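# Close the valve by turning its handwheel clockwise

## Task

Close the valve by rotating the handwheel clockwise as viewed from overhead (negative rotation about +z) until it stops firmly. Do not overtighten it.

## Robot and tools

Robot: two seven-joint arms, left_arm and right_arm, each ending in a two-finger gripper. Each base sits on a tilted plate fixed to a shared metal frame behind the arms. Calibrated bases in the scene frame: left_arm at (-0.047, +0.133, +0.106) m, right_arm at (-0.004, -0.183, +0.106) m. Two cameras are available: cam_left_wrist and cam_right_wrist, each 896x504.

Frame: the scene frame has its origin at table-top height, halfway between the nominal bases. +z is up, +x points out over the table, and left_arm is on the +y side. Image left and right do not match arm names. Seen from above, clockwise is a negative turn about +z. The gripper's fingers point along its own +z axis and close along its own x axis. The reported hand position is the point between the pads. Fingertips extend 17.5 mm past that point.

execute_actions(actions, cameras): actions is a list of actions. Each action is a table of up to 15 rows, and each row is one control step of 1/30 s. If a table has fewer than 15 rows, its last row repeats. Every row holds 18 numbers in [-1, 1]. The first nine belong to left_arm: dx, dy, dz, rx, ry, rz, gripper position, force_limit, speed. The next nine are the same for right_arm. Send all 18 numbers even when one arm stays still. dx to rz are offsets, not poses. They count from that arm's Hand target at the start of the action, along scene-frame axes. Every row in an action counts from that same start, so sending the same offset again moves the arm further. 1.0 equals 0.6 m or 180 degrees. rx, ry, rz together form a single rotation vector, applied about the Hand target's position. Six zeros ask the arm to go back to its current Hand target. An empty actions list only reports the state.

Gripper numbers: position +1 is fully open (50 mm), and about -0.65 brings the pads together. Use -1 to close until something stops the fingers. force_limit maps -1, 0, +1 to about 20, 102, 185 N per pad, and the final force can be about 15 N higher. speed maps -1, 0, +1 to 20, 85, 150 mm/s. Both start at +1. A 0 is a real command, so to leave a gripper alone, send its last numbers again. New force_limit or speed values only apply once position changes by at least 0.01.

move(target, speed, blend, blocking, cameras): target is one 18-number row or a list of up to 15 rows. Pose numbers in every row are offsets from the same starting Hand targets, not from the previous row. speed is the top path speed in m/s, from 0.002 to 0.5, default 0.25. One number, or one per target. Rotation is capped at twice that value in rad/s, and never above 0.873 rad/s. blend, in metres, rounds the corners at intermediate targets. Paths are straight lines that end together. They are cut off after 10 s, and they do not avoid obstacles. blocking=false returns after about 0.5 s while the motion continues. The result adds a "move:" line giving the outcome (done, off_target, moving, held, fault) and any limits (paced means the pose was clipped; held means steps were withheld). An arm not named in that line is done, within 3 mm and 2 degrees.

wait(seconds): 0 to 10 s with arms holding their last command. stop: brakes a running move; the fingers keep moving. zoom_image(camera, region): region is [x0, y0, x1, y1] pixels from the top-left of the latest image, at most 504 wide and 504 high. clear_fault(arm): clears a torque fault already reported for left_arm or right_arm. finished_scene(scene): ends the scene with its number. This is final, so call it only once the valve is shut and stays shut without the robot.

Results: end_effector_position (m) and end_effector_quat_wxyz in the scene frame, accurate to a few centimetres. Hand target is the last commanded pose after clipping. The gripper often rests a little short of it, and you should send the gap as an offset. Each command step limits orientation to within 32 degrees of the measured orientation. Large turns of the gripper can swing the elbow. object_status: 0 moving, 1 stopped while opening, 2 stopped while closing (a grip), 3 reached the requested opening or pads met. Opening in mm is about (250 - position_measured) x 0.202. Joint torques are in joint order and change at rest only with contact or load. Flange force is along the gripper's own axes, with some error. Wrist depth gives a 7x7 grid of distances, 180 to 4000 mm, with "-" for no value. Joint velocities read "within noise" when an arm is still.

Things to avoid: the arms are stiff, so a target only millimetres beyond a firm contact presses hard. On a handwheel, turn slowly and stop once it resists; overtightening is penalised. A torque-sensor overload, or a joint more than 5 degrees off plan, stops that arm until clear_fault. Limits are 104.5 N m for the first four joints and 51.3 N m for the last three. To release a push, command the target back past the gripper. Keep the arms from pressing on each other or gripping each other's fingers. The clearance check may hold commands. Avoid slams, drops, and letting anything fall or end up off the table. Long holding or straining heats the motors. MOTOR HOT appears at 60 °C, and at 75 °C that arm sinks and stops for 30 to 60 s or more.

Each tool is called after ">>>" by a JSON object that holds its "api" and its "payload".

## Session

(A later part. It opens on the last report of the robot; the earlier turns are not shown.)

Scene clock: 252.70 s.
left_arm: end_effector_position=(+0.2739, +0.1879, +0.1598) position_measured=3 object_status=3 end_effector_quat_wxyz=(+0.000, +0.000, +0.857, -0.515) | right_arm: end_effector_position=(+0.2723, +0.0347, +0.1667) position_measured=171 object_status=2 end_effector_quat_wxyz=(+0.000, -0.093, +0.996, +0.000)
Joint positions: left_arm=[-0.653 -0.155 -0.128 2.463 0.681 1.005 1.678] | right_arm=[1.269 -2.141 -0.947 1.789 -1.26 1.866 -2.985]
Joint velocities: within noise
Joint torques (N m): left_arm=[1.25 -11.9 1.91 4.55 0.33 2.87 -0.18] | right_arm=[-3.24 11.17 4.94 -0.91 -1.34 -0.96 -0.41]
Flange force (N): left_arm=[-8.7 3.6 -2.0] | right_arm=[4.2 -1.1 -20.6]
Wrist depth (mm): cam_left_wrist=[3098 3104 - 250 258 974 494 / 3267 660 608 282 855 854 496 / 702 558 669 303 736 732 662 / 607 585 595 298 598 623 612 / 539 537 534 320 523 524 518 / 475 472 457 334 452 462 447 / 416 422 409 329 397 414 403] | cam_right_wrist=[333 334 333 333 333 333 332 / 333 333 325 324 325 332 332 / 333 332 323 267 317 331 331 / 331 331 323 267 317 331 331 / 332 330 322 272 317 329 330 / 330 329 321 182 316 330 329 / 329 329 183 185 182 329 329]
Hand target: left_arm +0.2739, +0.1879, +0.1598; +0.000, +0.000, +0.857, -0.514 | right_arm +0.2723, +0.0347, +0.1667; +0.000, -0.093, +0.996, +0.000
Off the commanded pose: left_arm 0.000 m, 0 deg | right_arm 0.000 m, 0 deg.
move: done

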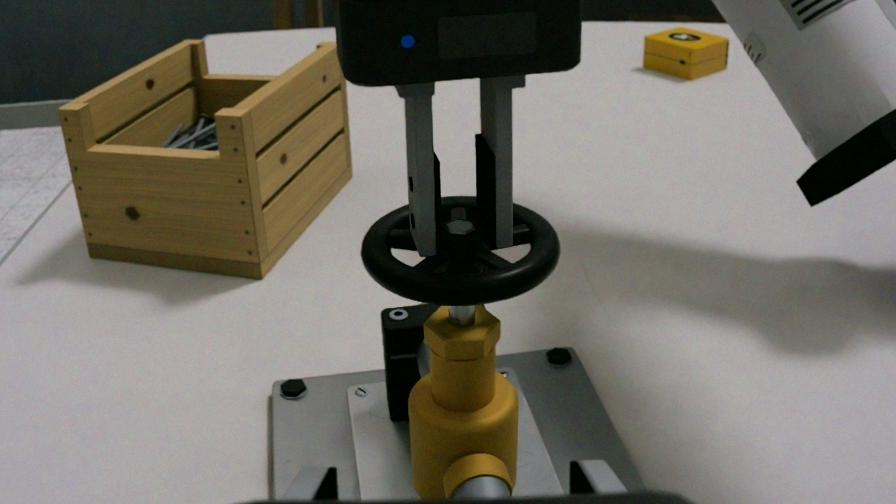

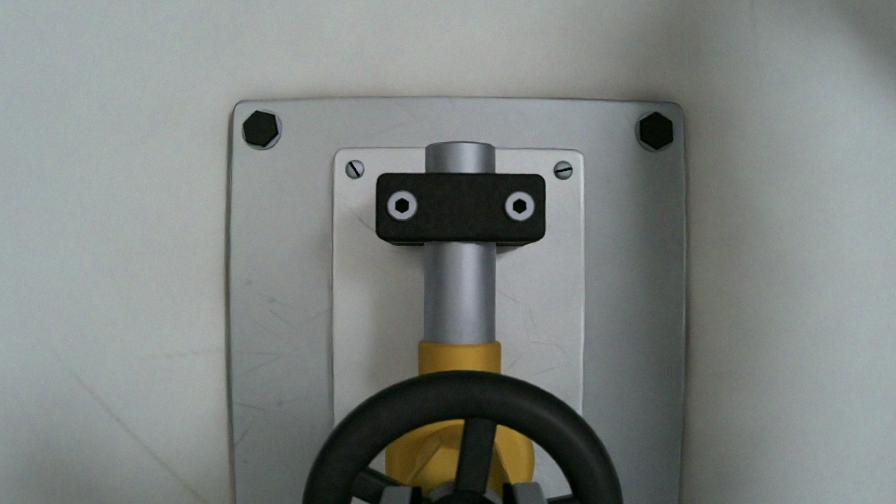

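>>> {"api": "move", "payload": {"target": [0,0,0,0,0,0,1,1,1,0,0,0,0,0,-0.4,-0.98,0.1,-0.9], "speed": 0.3}}

Scene clock: 261.77 s.
left_arm: end_effector_position=(+0.2739, +0.1879, +0.1598) position_measured=3 object_status=3 end_effector_quat_wxyz=(+0.000, +0.000, +0.857, -0.515) | right_arm: end_effector_position=(+0.2723, +0.0347, +0.1667) position_measured=171 object_status=2 end_effector_quat_wxyz=(+0.000, +0.510, +0.860, +0.000)
Joint positions: left_arm=[-0.653 -0.155 -0.128 2.463 0.681 1.005 1.678] | right_arm=[1.35 -2.214 -0.789 1.793 -1.316 1.989 -4.196]
Joint velocities: within noise
Joint torques (N m): left_arm=[1.27 -11.92 1.89 4.49 0.35 2.91 -0.14] | right_arm=[-4.55 13.58 7.46 -0.99 -0.59 -2.41 -0.49]
Flange force (N): left_arm=[-8.4 3.8 -1.7] | right_arm=[3.3 -6.4 -13.5]
Wrist depth (mm): cam_left_wrist=[3079 3126 283 238 245 989 492 / 3155 660 648 270 814 858 498 / 703 559 665 288 738 730 665 / 611 586 591 294 602 620 612 / 538 536 532 320 525 524 519 / 475 472 457 333 452 461 447 / 415 422 410 329 396 415 402] | cam_right_wrist=[334 334 334 332 332 331 332 / 333 333 332 332 332 330 331 / 333 332 323 323 330 330 330 / 332 323 318 323 323 330 330 / 332 323 316 316 321 322 329 / 331 262 266 183 316 315 328 / 330 322 183 185 181 273 327]
Hand target: left_arm +0.2739, +0.1879, +0.1598; +0.000, +0.000, +0.857, -0.514 | right_arm +0.2723, +0.0347, +0.1667; +0.000, +0.510, +0.860, +0.000
Off the commanded pose: left_arm 0.000 m, 0 deg | right_arm 0.000 m, 0 deg.
move: done

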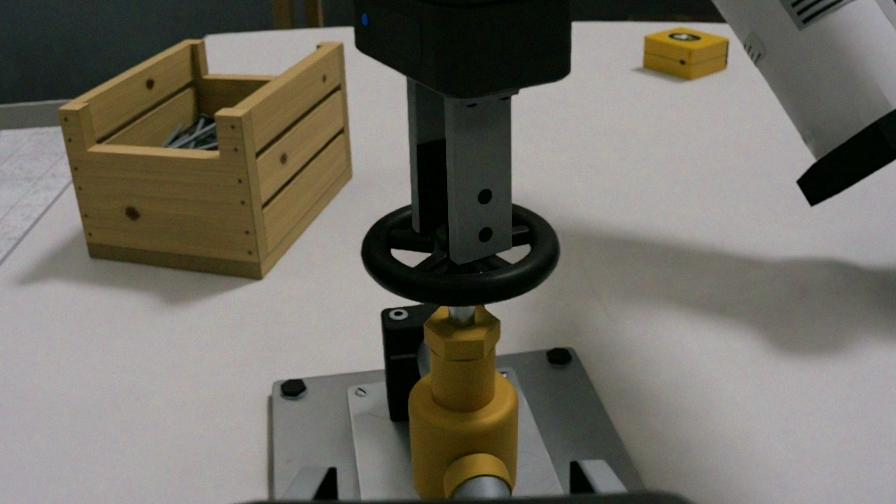

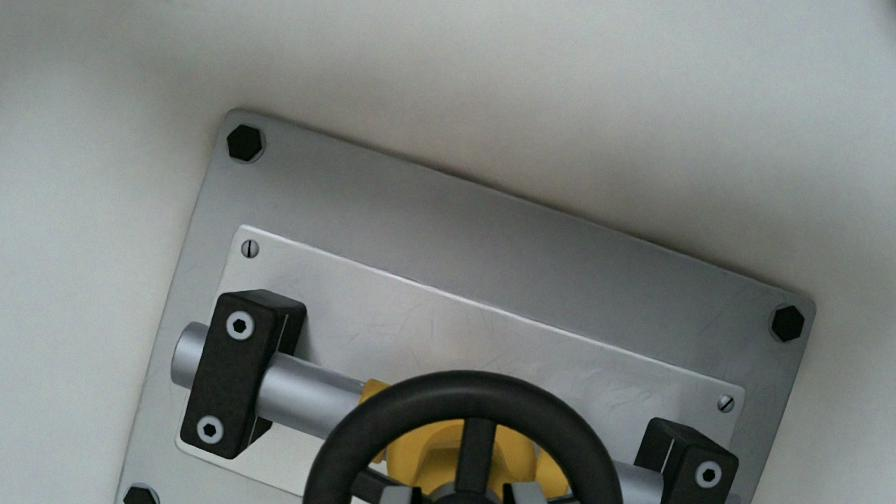

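>>> {"api": "move", "payload": {"target": [0,0,0,0,0,0,1,1,1,0,0,0,0,0,-0.22,-0.98,0.1,-0.9], "speed": 0.3}}

Scene clock: 267.90 s.
left_arm: end_effector_position=(+0.2739, +0.1879, +0.1598) position_measured=3 object_status=3 end_effector_quat_wxyz=(+0.000, +0.000, +0.857, -0.515) | right_arm: end_effector_position=(+0.2723, +0.0347, +0.1667) position_measured=171 object_status=2 end_effector_quat_wxyz=(+0.000, +0.771, +0.636, +0.000)
Joint positions: left_arm=[-0.653 -0.155 -0.128 2.463 0.681 1.005 1.678] | right_arm=[1.394 -2.245 -0.709 1.794 -1.341 2.048 -4.868]
Joint velocities: within noise
Joint torques (N m): left_arm=[1.3 -11.96 1.84 4.52 0.32 2.89 -0.15] | right_arm=[-5.27 15.06 8.27 -0.41 0.68 -2.33 -0.47]
Flange force (N): left_arm=[-8.7 3.8 -1.6] | right_arm=[2.7 -7.7 -8.6]
Wrist depth (mm): cam_left_wrist=[3165 3051 1053 236 1167 991 492 / 3169 661 610 246 857 851 496 / 705 560 666 284 737 730 665 / 606 585 596 291 601 620 616 / 539 534 533 319 526 523 519 / 475 472 458 333 453 463 446 / 415 422 410 329 397 415 402] | cam_right_wrist=[336 333 332 332 331 330 331 / 333 333 333 332 331 329 330 / 332 331 331 323 322 322 329 / 333 333 323 322 316 321 328 / 331 323 323 317 316 260 328 / 331 322 316 183 265 260 327 / 331 316 182 185 182 319 326]
Hand target: left_arm +0.2739, +0.1879, +0.1598; +0.000, +0.000, +0.857, -0.514 | right_arm +0.2723, +0.0347, +0.1667; +0.000, +0.771, +0.636, +0.000
Off the commanded pose: left_arm 0.000 m, 0 deg | right_arm 0.000 m, 0 deg.
move: done

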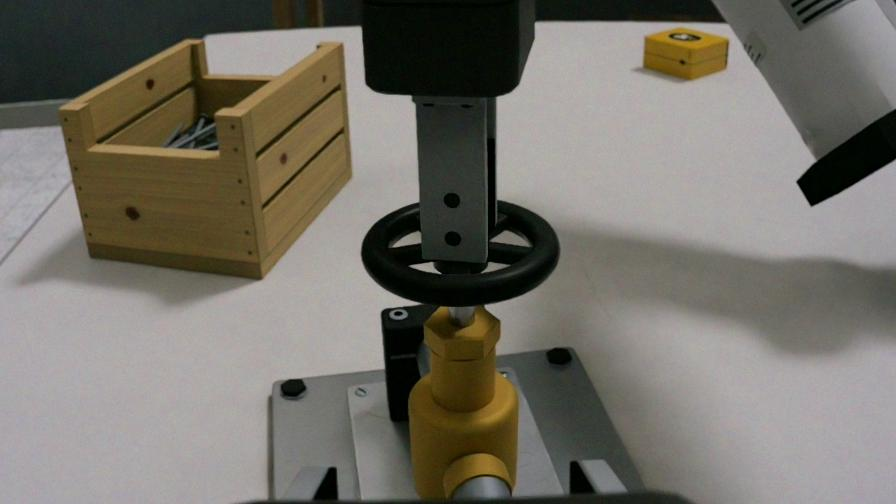

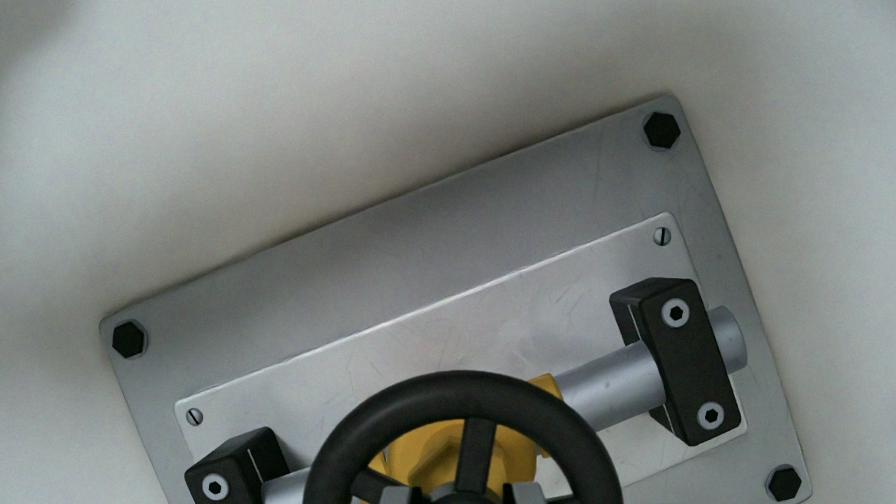

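>>> {"api": "move", "payload": {"target": [0,0,0,0,0,0,1,1,1,0,0,0,0,0,0,0.208,0.1,-0.5], "speed": 0.1, "cameras": []}}

>>> {"api": "move", "payload": {"target": [0,0,0,0,0,0,1,1,1,0,0,0.025,0,0,0,0.208,0.1,-0.5], "speed": 0.1, "cameras": ["cam_left_wrist"]}}

>>> {"api": "move", "payload": {"target": [0,0,0,0,0,0,1,1,1,0,0,0,0,0,0.97,0.208,0.1,-0.5], "speed": 0.44, "cameras": []}}

>>> {"api": "move", "payload": {"target": [0,0,0,0,0,0,1,1,1,0,0,0,0,0,0.97,0.208,0.1,-0.5], "speed": 0.44}}

Scene clock: 278.83 s.
left_arm: end_effector_position=(+0.2739, +0.1879, +0.1598) position_measured=3 object_status=3 end_effector_quat_wxyz=(+0.000, +0.000, +0.857, -0.515) | right_arm: end_effector_position=(+0.2723, +0.0347, +0.1667) position_measured=121 object_status=3 end_effector_quat_wxyz=(+0.000, +0.771, +0.636, +0.000)
Joint positions: left_arm=[-0.653 -0.155 -0.128 2.463 0.681 1.005 1.678] | right_arm=[1.394 -2.245 -0.709 1.794 -1.341 2.048 -4.868]
Joint velocities: within noise
Joint torques (N m): left_arm=[1.33 -11.96 1.91 4.54 0.33 2.94 -0.17] | right_arm=[-7.11 13.97 6.68 -1.12 -1.08 -0.01 -0.01]
Flange force (N): left_arm=[-8.5 3.9 -1.7] | right_arm=[-1.1 0.0 -10.8]
Wrist depth (mm): cam_left_wrist=[3186 3111 1045 237 1172 988 493 / 3153 657 609 247 859 854 496 / 702 560 667 279 741 733 667 / 611 587 597 289 601 619 611 / 540 536 531 320 524 522 518 / 475 471 457 333 452 461 448 / 414 423 409 329 396 415 401] | cam_right_wrist=[333 332 333 332 331 331 330 / 333 332 332 331 330 330 330 / 333 332 332 324 322 323 329 / 332 332 323 323 315 321 328 / 332 323 323 315 315 260 329 / 332 323 317 183 265 263 327 / 331 316 182 183 183 319 326]
Hand target: left_arm +0.2739, +0.1879, +0.1598; +0.000, +0.000, +0.857, -0.514 | right_arm +0.2723, +0.0347, +0.1667; +0.000, +0.771, +0.636, +0.000
Off the commanded pose: left_arm 0.000 m, 0 deg | right_arm 0.000 m, 0 deg.
move: done
No camera images: "cameras" was empty.

Scene clock: 279.53 s.
left_arm: end_effector_position=(+0.2739, +0.1879, +0.1598) position_measured=3 object_status=3 end_effector_quat_wxyz=(+0.000, +0.000, +0.857, -0.515) | right_arm: end_effector_position=(+0.2723, +0.0347, +0.1817) position_measured=121 object_status=3 end_effector_quat_wxyz=(+0.000, +0.771, +0.636, +0.000)
Joint positions: left_arm=[-0.653 -0.155 -0.128 2.463 0.681 1.005 1.678] | right_arm=[1.387 -2.217 -0.696 1.77 -1.318 2.061 -4.872]
Joint velocities: within noise
Joint torques (N m): left_arm=[1.29 -11.95 1.96 4.51 0.35 2.9 -0.13] | right_arm=[-9.19 16.7 8.8 -1.46 -0.49 0.08 0.05]
Flange force (N): left_arm=[-8.3 4.0 -1.8] | right_arm=[1.3 -0.3 -1.7]
Wrist depth (mm): cam_left_wrist=[3070 3058 1047 236 1169 982 493 / 3198 658 647 267 899 852 496 / 703 557 669 279 737 731 663 / 609 585 599 296 603 619 612 / 539 533 533 320 525 523 518 / 475 473 457 334 452 461 448 / 414 423 409 328 397 414 403] | cam_right_wrist=[350 349 347 348 346 345 345 / 348 348 347 345 344 345 345 / 348 347 346 346 338 344 343 / 348 347 338 338 330 335 343 / 347 337 338 330 330 279 343 / 346 338 331 197 280 275 342 / 347 337 198 198 197 334 340]
Hand target: left_arm +0.2739, +0.1879, +0.1598; +0.000, +0.000, +0.857, -0.515 | right_arm +0.2723, +0.0347, +0.1817; +0.000, +0.771, +0.636, +0.000
Off the commanded pose: left_arm 0.000 m, 0 deg | right_arm 0.000 m, 0 deg.
move: done
Images, in order (width x height): cam_left_wrist 896x504.

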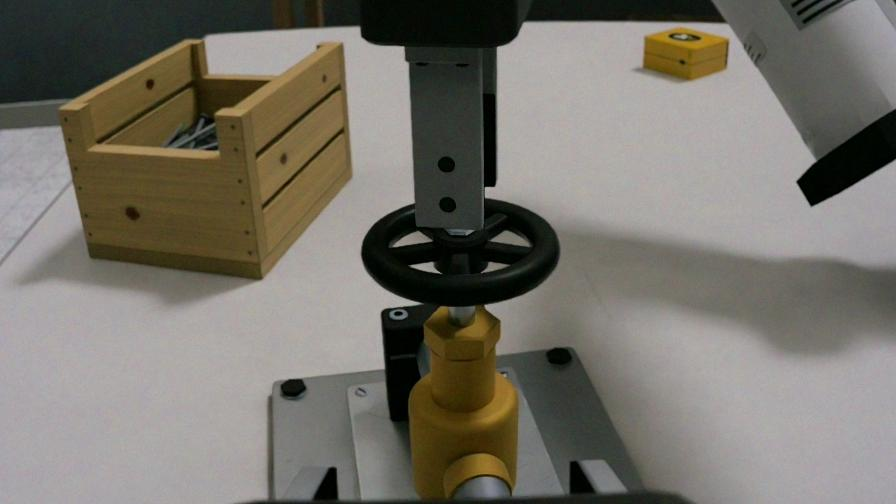

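Scene clock: 283.47 s.
left_arm: end_effector_position=(+0.2739, +0.1879, +0.1598) position_measured=3 object_status=3 end_effector_quat_wxyz=(+0.000, +0.000, +0.857, -0.515) | right_arm: end_effector_position=(+0.2723, +0.0347, +0.1817) position_measured=121 object_status=3 end_effector_quat_wxyz=(+0.000, -0.599, +0.801, +0.000)
Joint positions: left_arm=[-0.653 -0.155 -0.128 2.463 0.681 1.005 1.678] | right_arm=[1.184 -2.008 -1.119 1.762 -1.155 1.726 -1.966]
Joint velocities: within noise
Joint torques (N m): left_arm=[1.35 -11.95 1.89 4.55 0.35 2.92 -0.17] | right_arm=[-8.47 15.46 9.57 -3.18 -0.48 0.01 0.04]
Flange force (N): left_arm=[-8.6 3.9 -1.9] | right_arm=[-1.4 0.9 -1.5]
Wrist depth (mm): cam_left_wrist=[3152 3047 248 237 1154 988 494 / 3209 661 647 266 859 851 498 / 705 559 666 278 739 734 665 / 607 585 596 297 600 620 615 / 538 535 533 320 523 523 518 / 473 473 456 334 451 462 448 / 415 422 410 329 397 415 403] | cam_right_wrist=[346 347 346 347 347 347 348 / 346 346 346 347 339 347 345 / 345 345 345 338 337 345 346 / 344 345 336 337 330 337 346 / 344 336 337 331 330 281 345 / 344 336 331 197 281 330 343 / 343 330 197 198 197 335 344]
Hand target: left_arm +0.2739, +0.1879, +0.1598; +0.000, +0.000, +0.857, -0.514 | right_arm +0.2723, +0.0347, +0.1817; +0.000, -0.599, +0.801, +0.000
Off the commanded pose: left_arm 0.000 m, 0 deg | right_arm 0.000 m, 0 deg.
move: done
No camera images: "cameras" was empty.

Scene clock: 287.40 s.
left_arm: end_effector_position=(+0.2739, +0.1879, +0.1598) position_measured=3 object_status=3 end_effector_quat_wxyz=(+0.000, +0.000, +0.857, -0.515) | right_arm: end_effector_position=(+0.2723, +0.0347, +0.1817) position_measured=121 object_status=3 end_effector_quat_wxyz=(+0.000, +0.828, +0.561, +0.000)
Joint positions: left_arm=[-0.653 -0.155 -0.128 2.463 0.681 1.005 1.678] | right_arm=[1.087 -1.559 -1.693 1.759 -0.753 1.228 0.707]
Joint velocities: within noise
Joint torques (N m): left_arm=[1.31 -12.03 1.88 4.56 0.36 2.91 -0.14] | right_arm=[-8.05 12.96 7.25 -5.76 -0.46 0.06 0.04]
Flange force (N): left_arm=[-8.6 4.2 -1.7] | right_arm=[2.0 -1.2 -1.4]
Wrist depth (mm): cam_left_wrist=[3129 3120 - 237 1078 989 493 / 3141 657 612 268 899 858 496 / 704 560 667 281 705 727 662 / 611 585 596 301 603 622 614 / 540 537 534 319 526 523 517 / 475 472 458 334 453 463 447 / 414 423 410 330 397 415 403] | cam_right_wrist=[350 348 348 346 345 345 343 / 348 347 347 347 337 344 344 / 348 347 347 338 337 345 344 / 347 347 338 338 330 336 343 / 347 347 338 332 313 279 342 / 346 337 331 197 280 330 342 / 346 338 198 198 198 334 341]
Hand target: left_arm +0.2739, +0.1879, +0.1598; +0.000, +0.000, +0.857, -0.514 | right_arm +0.2723, +0.0347, +0.1817; +0.000, +0.828, +0.561, +0.000
Off the commanded pose: left_arm 0.000 m, 0 deg | right_arm 0.000 m, 0 deg.
move: done

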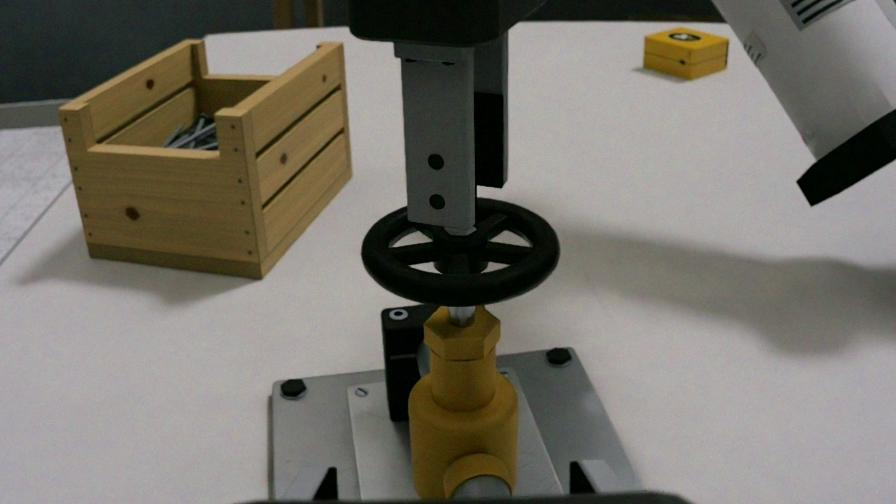

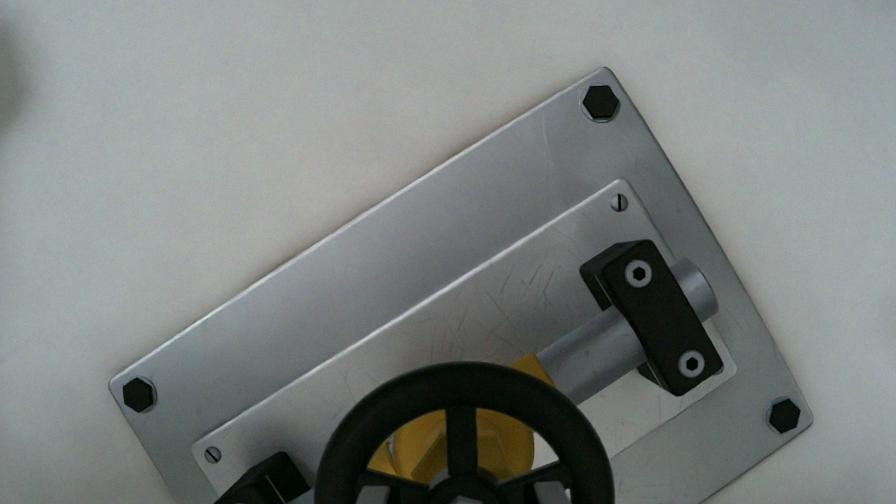

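>>> {"api": "move", "payload": {"target": [0,0,0,0,0,0,1,1,1,0,0,-0.025,0,0,0,0.208,0.1,-0.5], "speed": 0.04, "cameras": []}}

>>> {"api": "move", "payload": {"target": [0,0,0,0,0,0,1,1,1,0,0,0,0,0,0,-0.98,0.1,-0.9], "cameras": ["cam_right_wrist"]}}

>>> {"api": "move", "payload": {"target": [0,0,0,0,0,0,1,1,1,0,0,0,0,0,-0.3,-0.98,0.1,-0.9], "speed": 0.35, "cameras": ["cam_right_wrist"]}}

Scene clock: 306.60 s.
left_arm: end_effector_position=(+0.2739, +0.1879, +0.1598) position_measured=3 object_status=3 end_effector_quat_wxyz=(+0.000, +0.000, +0.857, -0.515) | right_arm: end_effector_position=(+0.2723, +0.0347, +0.1667) position_measured=121 object_status=3 end_effector_quat_wxyz=(+0.000, +0.828, +0.561, +0.000)
Joint positions: left_arm=[-0.653 -0.155 -0.128 2.463 0.681 1.005 1.678] | right_arm=[1.097 -1.573 -1.711 1.784 -0.773 1.192 0.723]
Joint velocities: within noise
Joint torques (N m): left_arm=[1.28 -11.93 1.91 4.57 0.35 2.9 -0.13] | right_arm=[-8.09 13.13 7.25 -5.56 -0.48 0.08 0.01]
Flange force (N): left_arm=[-8.5 3.9 -1.9] | right_arm=[1.8 -1.3 -1.3]
Wrist depth (mm): cam_left_wrist=[3092 3103 247 238 1079 986 492 / 3218 657 611 261 857 853 498 / 702 561 669 281 712 728 663 / 609 586 598 290 598 620 615 / 535 536 533 319 526 522 517 / 476 471 457 333 453 461 446 / 414 423 409 329 396 415 404] | cam_right_wrist=[334 333 332 331 330 330 329 / 332 332 331 331 323 329 329 / 333 332 331 323 321 329 329 / 333 332 322 321 316 321 329 / 333 324 322 316 314 260 328 / 331 323 316 183 265 314 327 / 332 322 184 183 183 320 327]
Hand target: left_arm +0.2739, +0.1879, +0.1598; +0.000, +0.000, +0.857, -0.514 | right_arm +0.2723, +0.0347, +0.1667; +0.000, +0.828, +0.561, +0.000
Off the commanded pose: left_arm 0.000 m, 0 deg | right_arm 0.000 m, 0 deg.
move: done
No camera images: "cameras" was empty.

Scene clock: 307.20 s.
left_arm: end_effector_position=(+0.2739, +0.1879, +0.1598) position_measured=3 object_status=3 end_effector_quat_wxyz=(+0.000, +0.000, +0.857, -0.515) | right_arm: end_effector_position=(+0.2723, +0.0347, +0.1667) position_measured=171 object_status=2 end_effector_quat_wxyz=(+0.000, +0.828, +0.561, +0.000)
Joint positions: left_arm=[-0.653 -0.155 -0.128 2.463 0.681 1.005 1.678] | right_arm=[1.097 -1.573 -1.711 1.784 -0.773 1.192 0.723]
Joint velocities: within noise
Joint torques (N m): left_arm=[1.3 -11.95 1.91 4.49 0.32 2.94 -0.15] | right_arm=[-8 13.09 7.43 -2.98 1.08 1.89 0]
Flange force (N): left_arm=[-8.4 3.9 -1.5] | right_arm=[8.4 -1.6 1.4]
Wrist depth (mm): cam_left_wrist=[3149 3067 247 237 1088 993 493 / 3206 662 610 248 855 848 497 / 701 560 669 282 741 731 665 / 608 587 596 294 603 618 616 / 539 536 532 320 526 521 517 / 475 471 459 334 452 462 448 / 414 423 410 329 396 414 403] | cam_right_wrist=[333 333 332 331 330 330 329 / 332 332 332 330 322 331 330 / 333 332 331 322 322 329 329 / 332 332 323 323 316 321 329 / 331 323 323 316 276 261 329 / 331 323 316 183 266 315 327 / 331 322 183 183 182 319 327]
Hand target: left_arm +0.2739, +0.1879, +0.1598; +0.000, +0.000, +0.857, -0.514 | right_arm +0.2723, +0.0347, +0.1667; +0.000, +0.828, +0.561, +0.000
Off the commanded pose: left_arm 0.000 m, 0 deg | right_arm 0.000 m, 0 deg.
move: done
Images, in order (width x height): cam_right_wrist 896x504.

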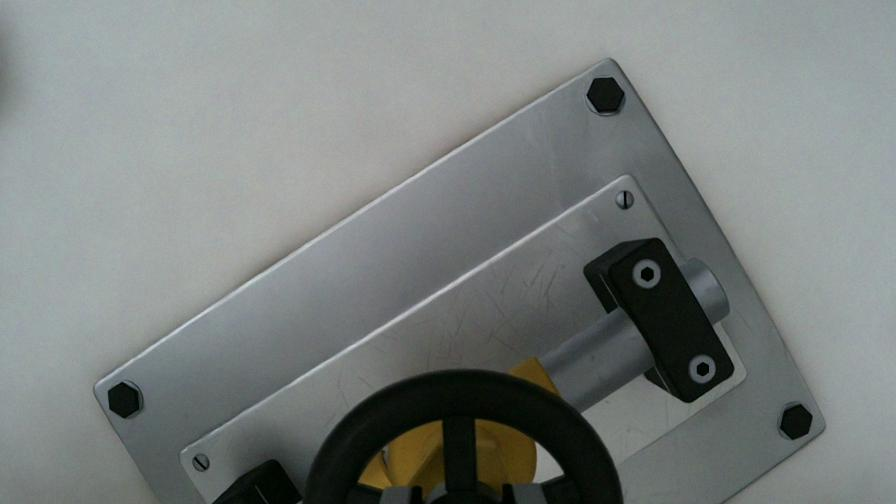

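Scene clock: 308.97 s.
left_arm: end_effector_position=(+0.2739, +0.1879, +0.1598) position_measured=3 object_status=3 end_effector_quat_wxyz=(+0.000, +0.000, +0.857, -0.515) | right_arm: end_effector_position=(+0.2723, +0.0347, +0.1667) position_measured=171 object_status=2 end_effector_quat_wxyz=(+0.000, +0.992, +0.124, +0.000)
Joint positions: left_arm=[-0.653 -0.155 -0.128 2.463 0.681 1.005 1.678] | right_arm=[1.098 -1.743 -1.514 1.783 -0.945 1.36 -0.06]
Joint velocities: within noise
Joint torques (N m): left_arm=[1.31 -11.93 2 4.55 0.34 2.89 -0.17] | right_arm=[-7.61 14.09 9.13 -2.03 1.43 1.38 -0.46]
Flange force (N): left_arm=[-8.3 3.9 -2.1] | right_arm=[3.3 -8.2 1.2]
Wrist depth (mm): cam_left_wrist=[3064 3085 249 250 259 987 494 / 3258 662 611 282 850 851 496 / 705 559 669 300 734 734 664 / 609 586 594 300 584 617 617 / 540 534 532 320 526 521 519 / 475 471 457 333 451 461 447 / 416 421 409 328 396 416 403] | cam_right_wrist=[332 332 331 331 330 330 329 / 332 331 323 322 322 328 330 / 330 331 322 266 315 329 329 / 331 331 322 268 316 328 329 / 332 330 322 267 315 329 328 / 331 330 322 183 315 328 329 / 330 330 184 183 183 328 328]
Hand target: left_arm +0.2739, +0.1879, +0.1598; +0.000, +0.000, +0.857, -0.514 | right_arm +0.2723, +0.0347, +0.1667; +0.000, +0.992, +0.124, +0.000
Off the commanded pose: left_arm 0.000 m, 0 deg | right_arm 0.000 m, 0 deg.
move: done
Images, in order (width x height): cam_right_wrist 896x504.

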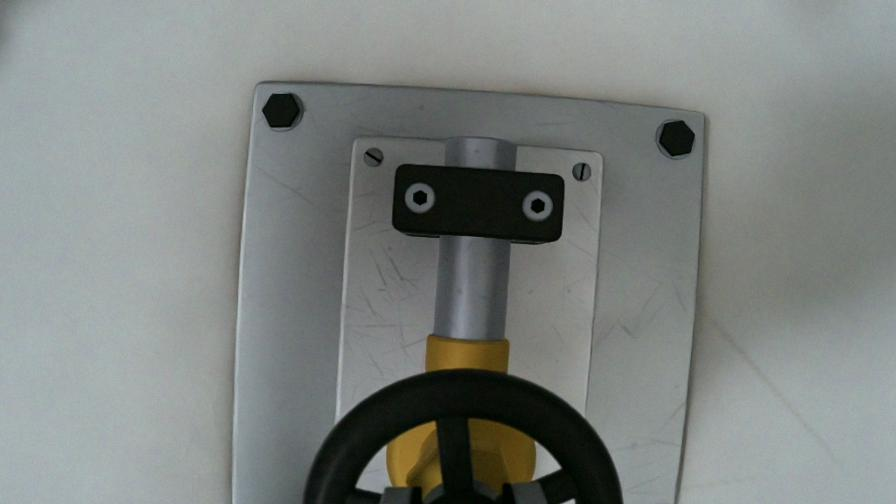

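>>> {"api": "move", "payload": {"target": [0,0,0,0,0,0,1,1,1,0,0,0,0,0,-0.28,-0.98,0.1,-0.9], "speed": 0.35, "cameras": []}}

>>> {"api": "move", "payload": {"target": [0,0,0,0,0,0,1,1,1,0,0,0,0,0,-0.2,-0.98,0.1,-0.9], "speed": 0.35, "cameras": []}}

Scene clock: 314.93 s.
left_arm: end_effector_position=(+0.2739, +0.1879, +0.1598) position_measured=3 object_status=3 end_effector_quat_wxyz=(+0.000, +0.000, +0.857, -0.515) | right_arm: end_effector_position=(+0.2723, +0.0347, +0.1667) position_measured=172 object_status=2 end_effector_quat_wxyz=(+0.000, +0.951, -0.310, +0.000)
Joint positions: left_arm=[-0.653 -0.155 -0.128 2.463 0.681 1.005 1.678] | right_arm=[1.124 -1.876 -1.351 1.783 -1.06 1.511 -0.835]
Joint velocities: within noise
Joint torques (N m): left_arm=[1.31 -12 1.91 4.58 0.35 2.93 -0.19] | right_arm=[-7.9 15.09 10.45 -1.91 1.82 0.66 -0.48]
Flange force (N): left_arm=[-8.7 4.0 -1.8] | right_arm=[-5.0 -7.0 2.5]
Wrist depth (mm): cam_left_wrist=[3109 3098 269 247 247 978 492 / 3203 658 614 276 819 853 497 / 704 561 667 298 739 730 663 / 609 585 592 298 601 621 613 / 538 535 531 320 524 523 520 / 475 472 456 333 453 463 446 / 415 423 410 329 396 414 403] | cam_right_wrist=[331 330 331 331 330 331 330 / 330 331 323 322 329 330 330 / 331 331 316 321 329 330 329 / 331 323 261 317 322 329 329 / 329 320 266 315 321 329 329 / 329 321 315 183 315 320 328 / 330 329 184 186 183 321 328]
Hand target: left_arm +0.2739, +0.1879, +0.1598; +0.000, +0.000, +0.857, -0.514 | right_arm +0.2723, +0.0347, +0.1667; +0.000, +0.951, -0.310, +0.000
Off the commanded pose: left_arm 0.000 m, 0 deg | right_arm 0.000 m, 0 deg.
move: done
No camera images: "cameras" was empty.

Scene clock: 316.27 s.
left_arm: end_effector_position=(+0.2739, +0.1879, +0.1598) position_measured=3 object_status=3 end_effector_quat_wxyz=(+0.000, +0.000, +0.857, -0.515) | right_arm: end_effector_position=(+0.2723, +0.0347, +0.1667) position_measured=172 object_status=2 end_effector_quat_wxyz=(+0.000, +0.808, -0.589, +0.000)
Joint positions: left_arm=[-0.653 -0.155 -0.128 2.463 0.681 1.005 1.678] | right_arm=[1.152 -1.957 -1.244 1.784 -1.123 1.609 -1.407]
Joint velocities: within noise
Joint torques (N m): left_arm=[1.3 -11.94 1.85 4.58 0.32 2.9 -0.22] | right_arm=[-8.4 15.98 11.39 -1.85 2.12 0.33 -0.48]
Flange force (N): left_arm=[-9.0 3.6 -1.8] | right_arm=[-8.4 -2.2 4.6]
Wrist depth (mm): cam_left_wrist=[3135 3055 1046 238 243 991 493 / 3168 661 614 258 817 853 498 / 706 559 671 284 738 733 662 / 607 585 611 293 600 620 618 / 541 536 531 320 524 524 518 / 474 472 459 333 452 463 447 / 414 423 409 329 396 415 401] | cam_right_wrist=[330 331 331 330 331 330 331 / 331 331 330 330 329 330 331 / 331 323 322 330 329 330 330 / 330 321 321 322 322 322 330 / 329 321 315 315 315 321 329 / 329 260 269 183 314 314 328 / 329 272 183 183 182 263 328]
Hand target: left_arm +0.2739, +0.1879, +0.1598; +0.000, +0.000, +0.857, -0.514 | right_arm +0.2723, +0.0347, +0.1667; +0.000, +0.808, -0.589, +0.000
Off the commanded pose: left_arm 0.000 m, 0 deg | right_arm 0.000 m, 0 deg.
move: done
No camera images: "cameras" was empty.

>>> {"api": "move", "payload": {"target": [0,0,0,0,0,0,1,1,1,0,0,-0.0005,0,0,-0.22,-0.98,0.1,-0.9], "speed": 0.35, "cameras": []}}

>>> {"api": "move", "payload": {"target": [0,0,0,0,0,0,1,1,1,0,0,-0.0003,0,0,-0.22,-0.98,0.1,-0.9], "speed": 0.35, "cameras": []}}

Scene clock: 322.83 s.
left_arm: end_effector_position=(+0.2739, +0.1879, +0.1598) position_measured=3 object_status=3 end_effector_quat_wxyz=(+0.000, +0.000, +0.857, -0.515) | right_arm: end_effector_position=(+0.2723, +0.0347, +0.1664) position_measured=172 object_status=2 end_effector_quat_wxyz=(+0.000, -0.561, +0.828, +0.000)
Joint positions: left_arm=[-0.653 -0.155 -0.128 2.463 0.681 1.005 1.678] | right_arm=[1.189 -2.031 -1.136 1.786 -1.179 1.706 -2.049]
Joint velocities: within noise
Joint torques (N m): left_arm=[1.29 -11.96 1.95 4.56 0.35 2.92 -0.19] | right_arm=[-7.37 15.52 10.55 -1.34 1.84 -0.1 -0.49]
Flange force (N): left_arm=[-8.6 3.9 -1.9] | right_arm=[-6.4 4.4 0.7]
Wrist depth (mm): cam_left_wrist=[3034 3045 246 237 1015 987 495 / 3194 660 608 250 858 855 497 / 707 560 669 285 731 734 665 / 607 585 597 295 584 621 612 / 539 534 533 319 525 522 515 / 473 472 457 333 453 461 448 / 416 422 409 329 395 415 403] | cam_right_wrist=[330 331 331 331 331 332 331 / 331 330 330 330 323 331 331 / 331 330 330 323 322 330 330 / 329 329 322 321 315 322 330 / 329 321 321 316 274 259 330 / 329 320 314 183 265 315 328 / 329 314 183 183 183 321 328]
Hand target: left_arm +0.2739, +0.1879, +0.1598; +0.000, +0.000, +0.857, -0.515 | right_arm +0.2723, +0.0347, +0.1664; +0.000, -0.561, +0.828, +0.000
Off the commanded pose: left_arm 0.000 m, 0 deg | right_arm 0.000 m, 0 deg.
move: done
No camera images: "cameras" was empty.

Scene clock: 324.23 s.
left_arm: end_effector_position=(+0.2739, +0.1879, +0.1598) position_measured=3 object_status=3 end_effector_quat_wxyz=(+0.000, +0.000, +0.857, -0.515) | right_arm: end_effector_position=(+0.2723, +0.0347, +0.1662) position_measured=172 object_status=2 end_effector_quat_wxyz=(+0.000, -0.247, +0.969, +0.000)
Joint positions: left_arm=[-0.653 -0.155 -0.128 2.463 0.681 1.005 1.678] | right_arm=[1.229 -2.094 -1.035 1.788 -1.225 1.793 -2.7]
Joint velocities: within noise
Joint torques (N m): left_arm=[1.37 -11.95 1.96 4.48 0.32 2.89 -0.18] | right_arm=[-7.24 15.8 10.1 -1.08 1.54 -0.23 -0.45]
Flange force (N): left_arm=[-8.3 3.9 -1.8] | right_arm=[-1.4 7.0 -0.5]
Wrist depth (mm): cam_left_wrist=[3116 3047 252 246 263 983 493 / 3172 661 597 283 853 853 496 / 705 560 668 300 739 728 666 / 606 582 609 303 599 617 613 / 540 535 533 319 526 525 518 / 474 473 458 334 452 462 447 / 415 423 410 329 396 414 402] | cam_right_wrist=[331 332 332 332 331 332 331 / 330 331 332 322 332 331 330 / 331 331 322 317 316 323 330 / 329 330 322 316 260 322 329 / 330 330 322 315 315 321 329 / 329 329 320 183 265 329 330 / 327 328 183 183 183 329 329]
Hand target: left_arm +0.2739, +0.1879, +0.1598; +0.000, +0.000, +0.857, -0.515 | right_arm +0.2723, +0.0347, +0.1662; +0.000, -0.247, +0.969, +0.000
Off the commanded pose: left_arm 0.000 m, 0 deg | right_arm 0.000 m, 0 deg.
move: done
No camera images: "cameras" was empty.

>>> {"api": "move", "payload": {"target": [0,0,0,0,0,0,1,1,1,0,0,-0.0003,0,0,-0.25,-0.98,0.1,-0.9], "speed": 0.35, "cameras": []}}

>>> {"api": "move", "payload": {"target": [0,0,0,0,0,0,1,1,1,0,0,-0.0003,0,0,-0.25,-0.98,0.1,-0.9], "speed": 0.35, "cameras": []}}

Scene clock: 329.23 s.
left_arm: end_effector_position=(+0.2739, +0.1879, +0.1598) position_measured=3 object_status=3 end_effector_quat_wxyz=(+0.000, +0.000, +0.857, -0.515) | right_arm: end_effector_position=(+0.2723, +0.0347, +0.1661) position_measured=172 object_status=2 end_effector_quat_wxyz=(+0.000, +0.142, +0.990, +0.000)
Joint positions: left_arm=[-0.653 -0.155 -0.128 2.463 0.681 1.005 1.678] | right_arm=[1.278 -2.152 -0.928 1.791 -1.268 1.881 -3.45]
Joint velocities: within noise
Joint torques (N m): left_arm=[1.28 -11.91 1.95 4.58 0.36 2.91 -0.13] | right_arm=[-7.4 16.17 9.94 -0.86 1.32 -0.47 -0.48]
Flange force (N): left_arm=[-8.4 3.9 -2.0] | right_arm=[3.9 5.3 -0.9]
Wrist depth (mm): cam_left_wrist=[3059 3087 259 250 245 983 494 / 3131 657 612 280 817 857 495 / 703 559 665 300 741 734 663 / 610 585 594 300 584 620 616 / 541 536 532 320 523 521 517 / 474 473 457 334 453 460 447 / 415 423 409 328 396 414 402] | cam_right_wrist=[332 332 332 331 331 332 332 / 332 332 331 323 331 331 330 / 332 332 323 316 322 330 330 / 331 322 261 316 321 330 329 / 331 322 316 315 320 330 328 / 329 329 315 183 315 328 327 / 328 329 185 183 183 319 327]
Hand target: left_arm +0.2739, +0.1879, +0.1598; +0.000, +0.000, +0.857, -0.515 | right_arm +0.2723, +0.0347, +0.1661; +0.000, +0.142, +0.990, +0.000
Off the commanded pose: left_arm 0.000 m, 0 deg | right_arm 0.000 m, 0 deg.
move: done
No camera images: "cameras" was empty.

Scene clock: 330.77 s.
left_arm: end_effector_position=(+0.2739, +0.1879, +0.1598) position_measured=3 object_status=3 end_effector_quat_wxyz=(+0.000, +0.000, +0.857, -0.515) | right_arm: end_effector_position=(+0.2723, +0.0347, +0.1659) position_measured=172 object_status=2 end_effector_quat_wxyz=(+0.000, +0.510, +0.860, +0.000)
Joint positions: left_arm=[-0.653 -0.155 -0.128 2.463 0.681 1.005 1.678] | right_arm=[1.329 -2.199 -0.829 1.793 -1.304 1.958 -4.206]
Joint velocities: within noise
Joint torques (N m): left_arm=[1.3 -11.9 1.98 4.5 0.3 2.89 -0.16] | right_arm=[-7.68 16.61 9.7 -0.58 1.2 -0.61 -0.46]
Flange force (N): left_arm=[-8.3 3.8 -1.9] | right_arm=[6.5 1.0 -0.9]
Wrist depth (mm): cam_left_wrist=[3145 3097 283 238 245 989 494 / 3144 663 612 270 816 854 497 / 702 562 669 288 739 735 663 / 609 584 597 297 602 619 611 / 541 536 533 319 525 521 516 / 475 473 456 333 453 462 447 / 414 424 410 329 395 414 404] | cam_right_wrist=[333 332 332 331 331 331 330 / 332 332 331 330 330 330 329 / 332 331 322 322 329 329 329 / 331 322 316 321 321 329 328 / 331 322 316 315 321 320 327 / 330 260 265 183 313 313 327 / 329 320 185 184 182 274 326]
Hand target: left_arm +0.2739, +0.1879, +0.1598; +0.000, +0.000, +0.857, -0.515 | right_arm +0.2723, +0.0347, +0.1659; +0.000, +0.510, +0.860, +0.000
Off the commanded pose: left_arm 0.000 m, 0 deg | right_arm 0.000 m, 0 deg.
move: done
No camera images: "cameras" was empty.


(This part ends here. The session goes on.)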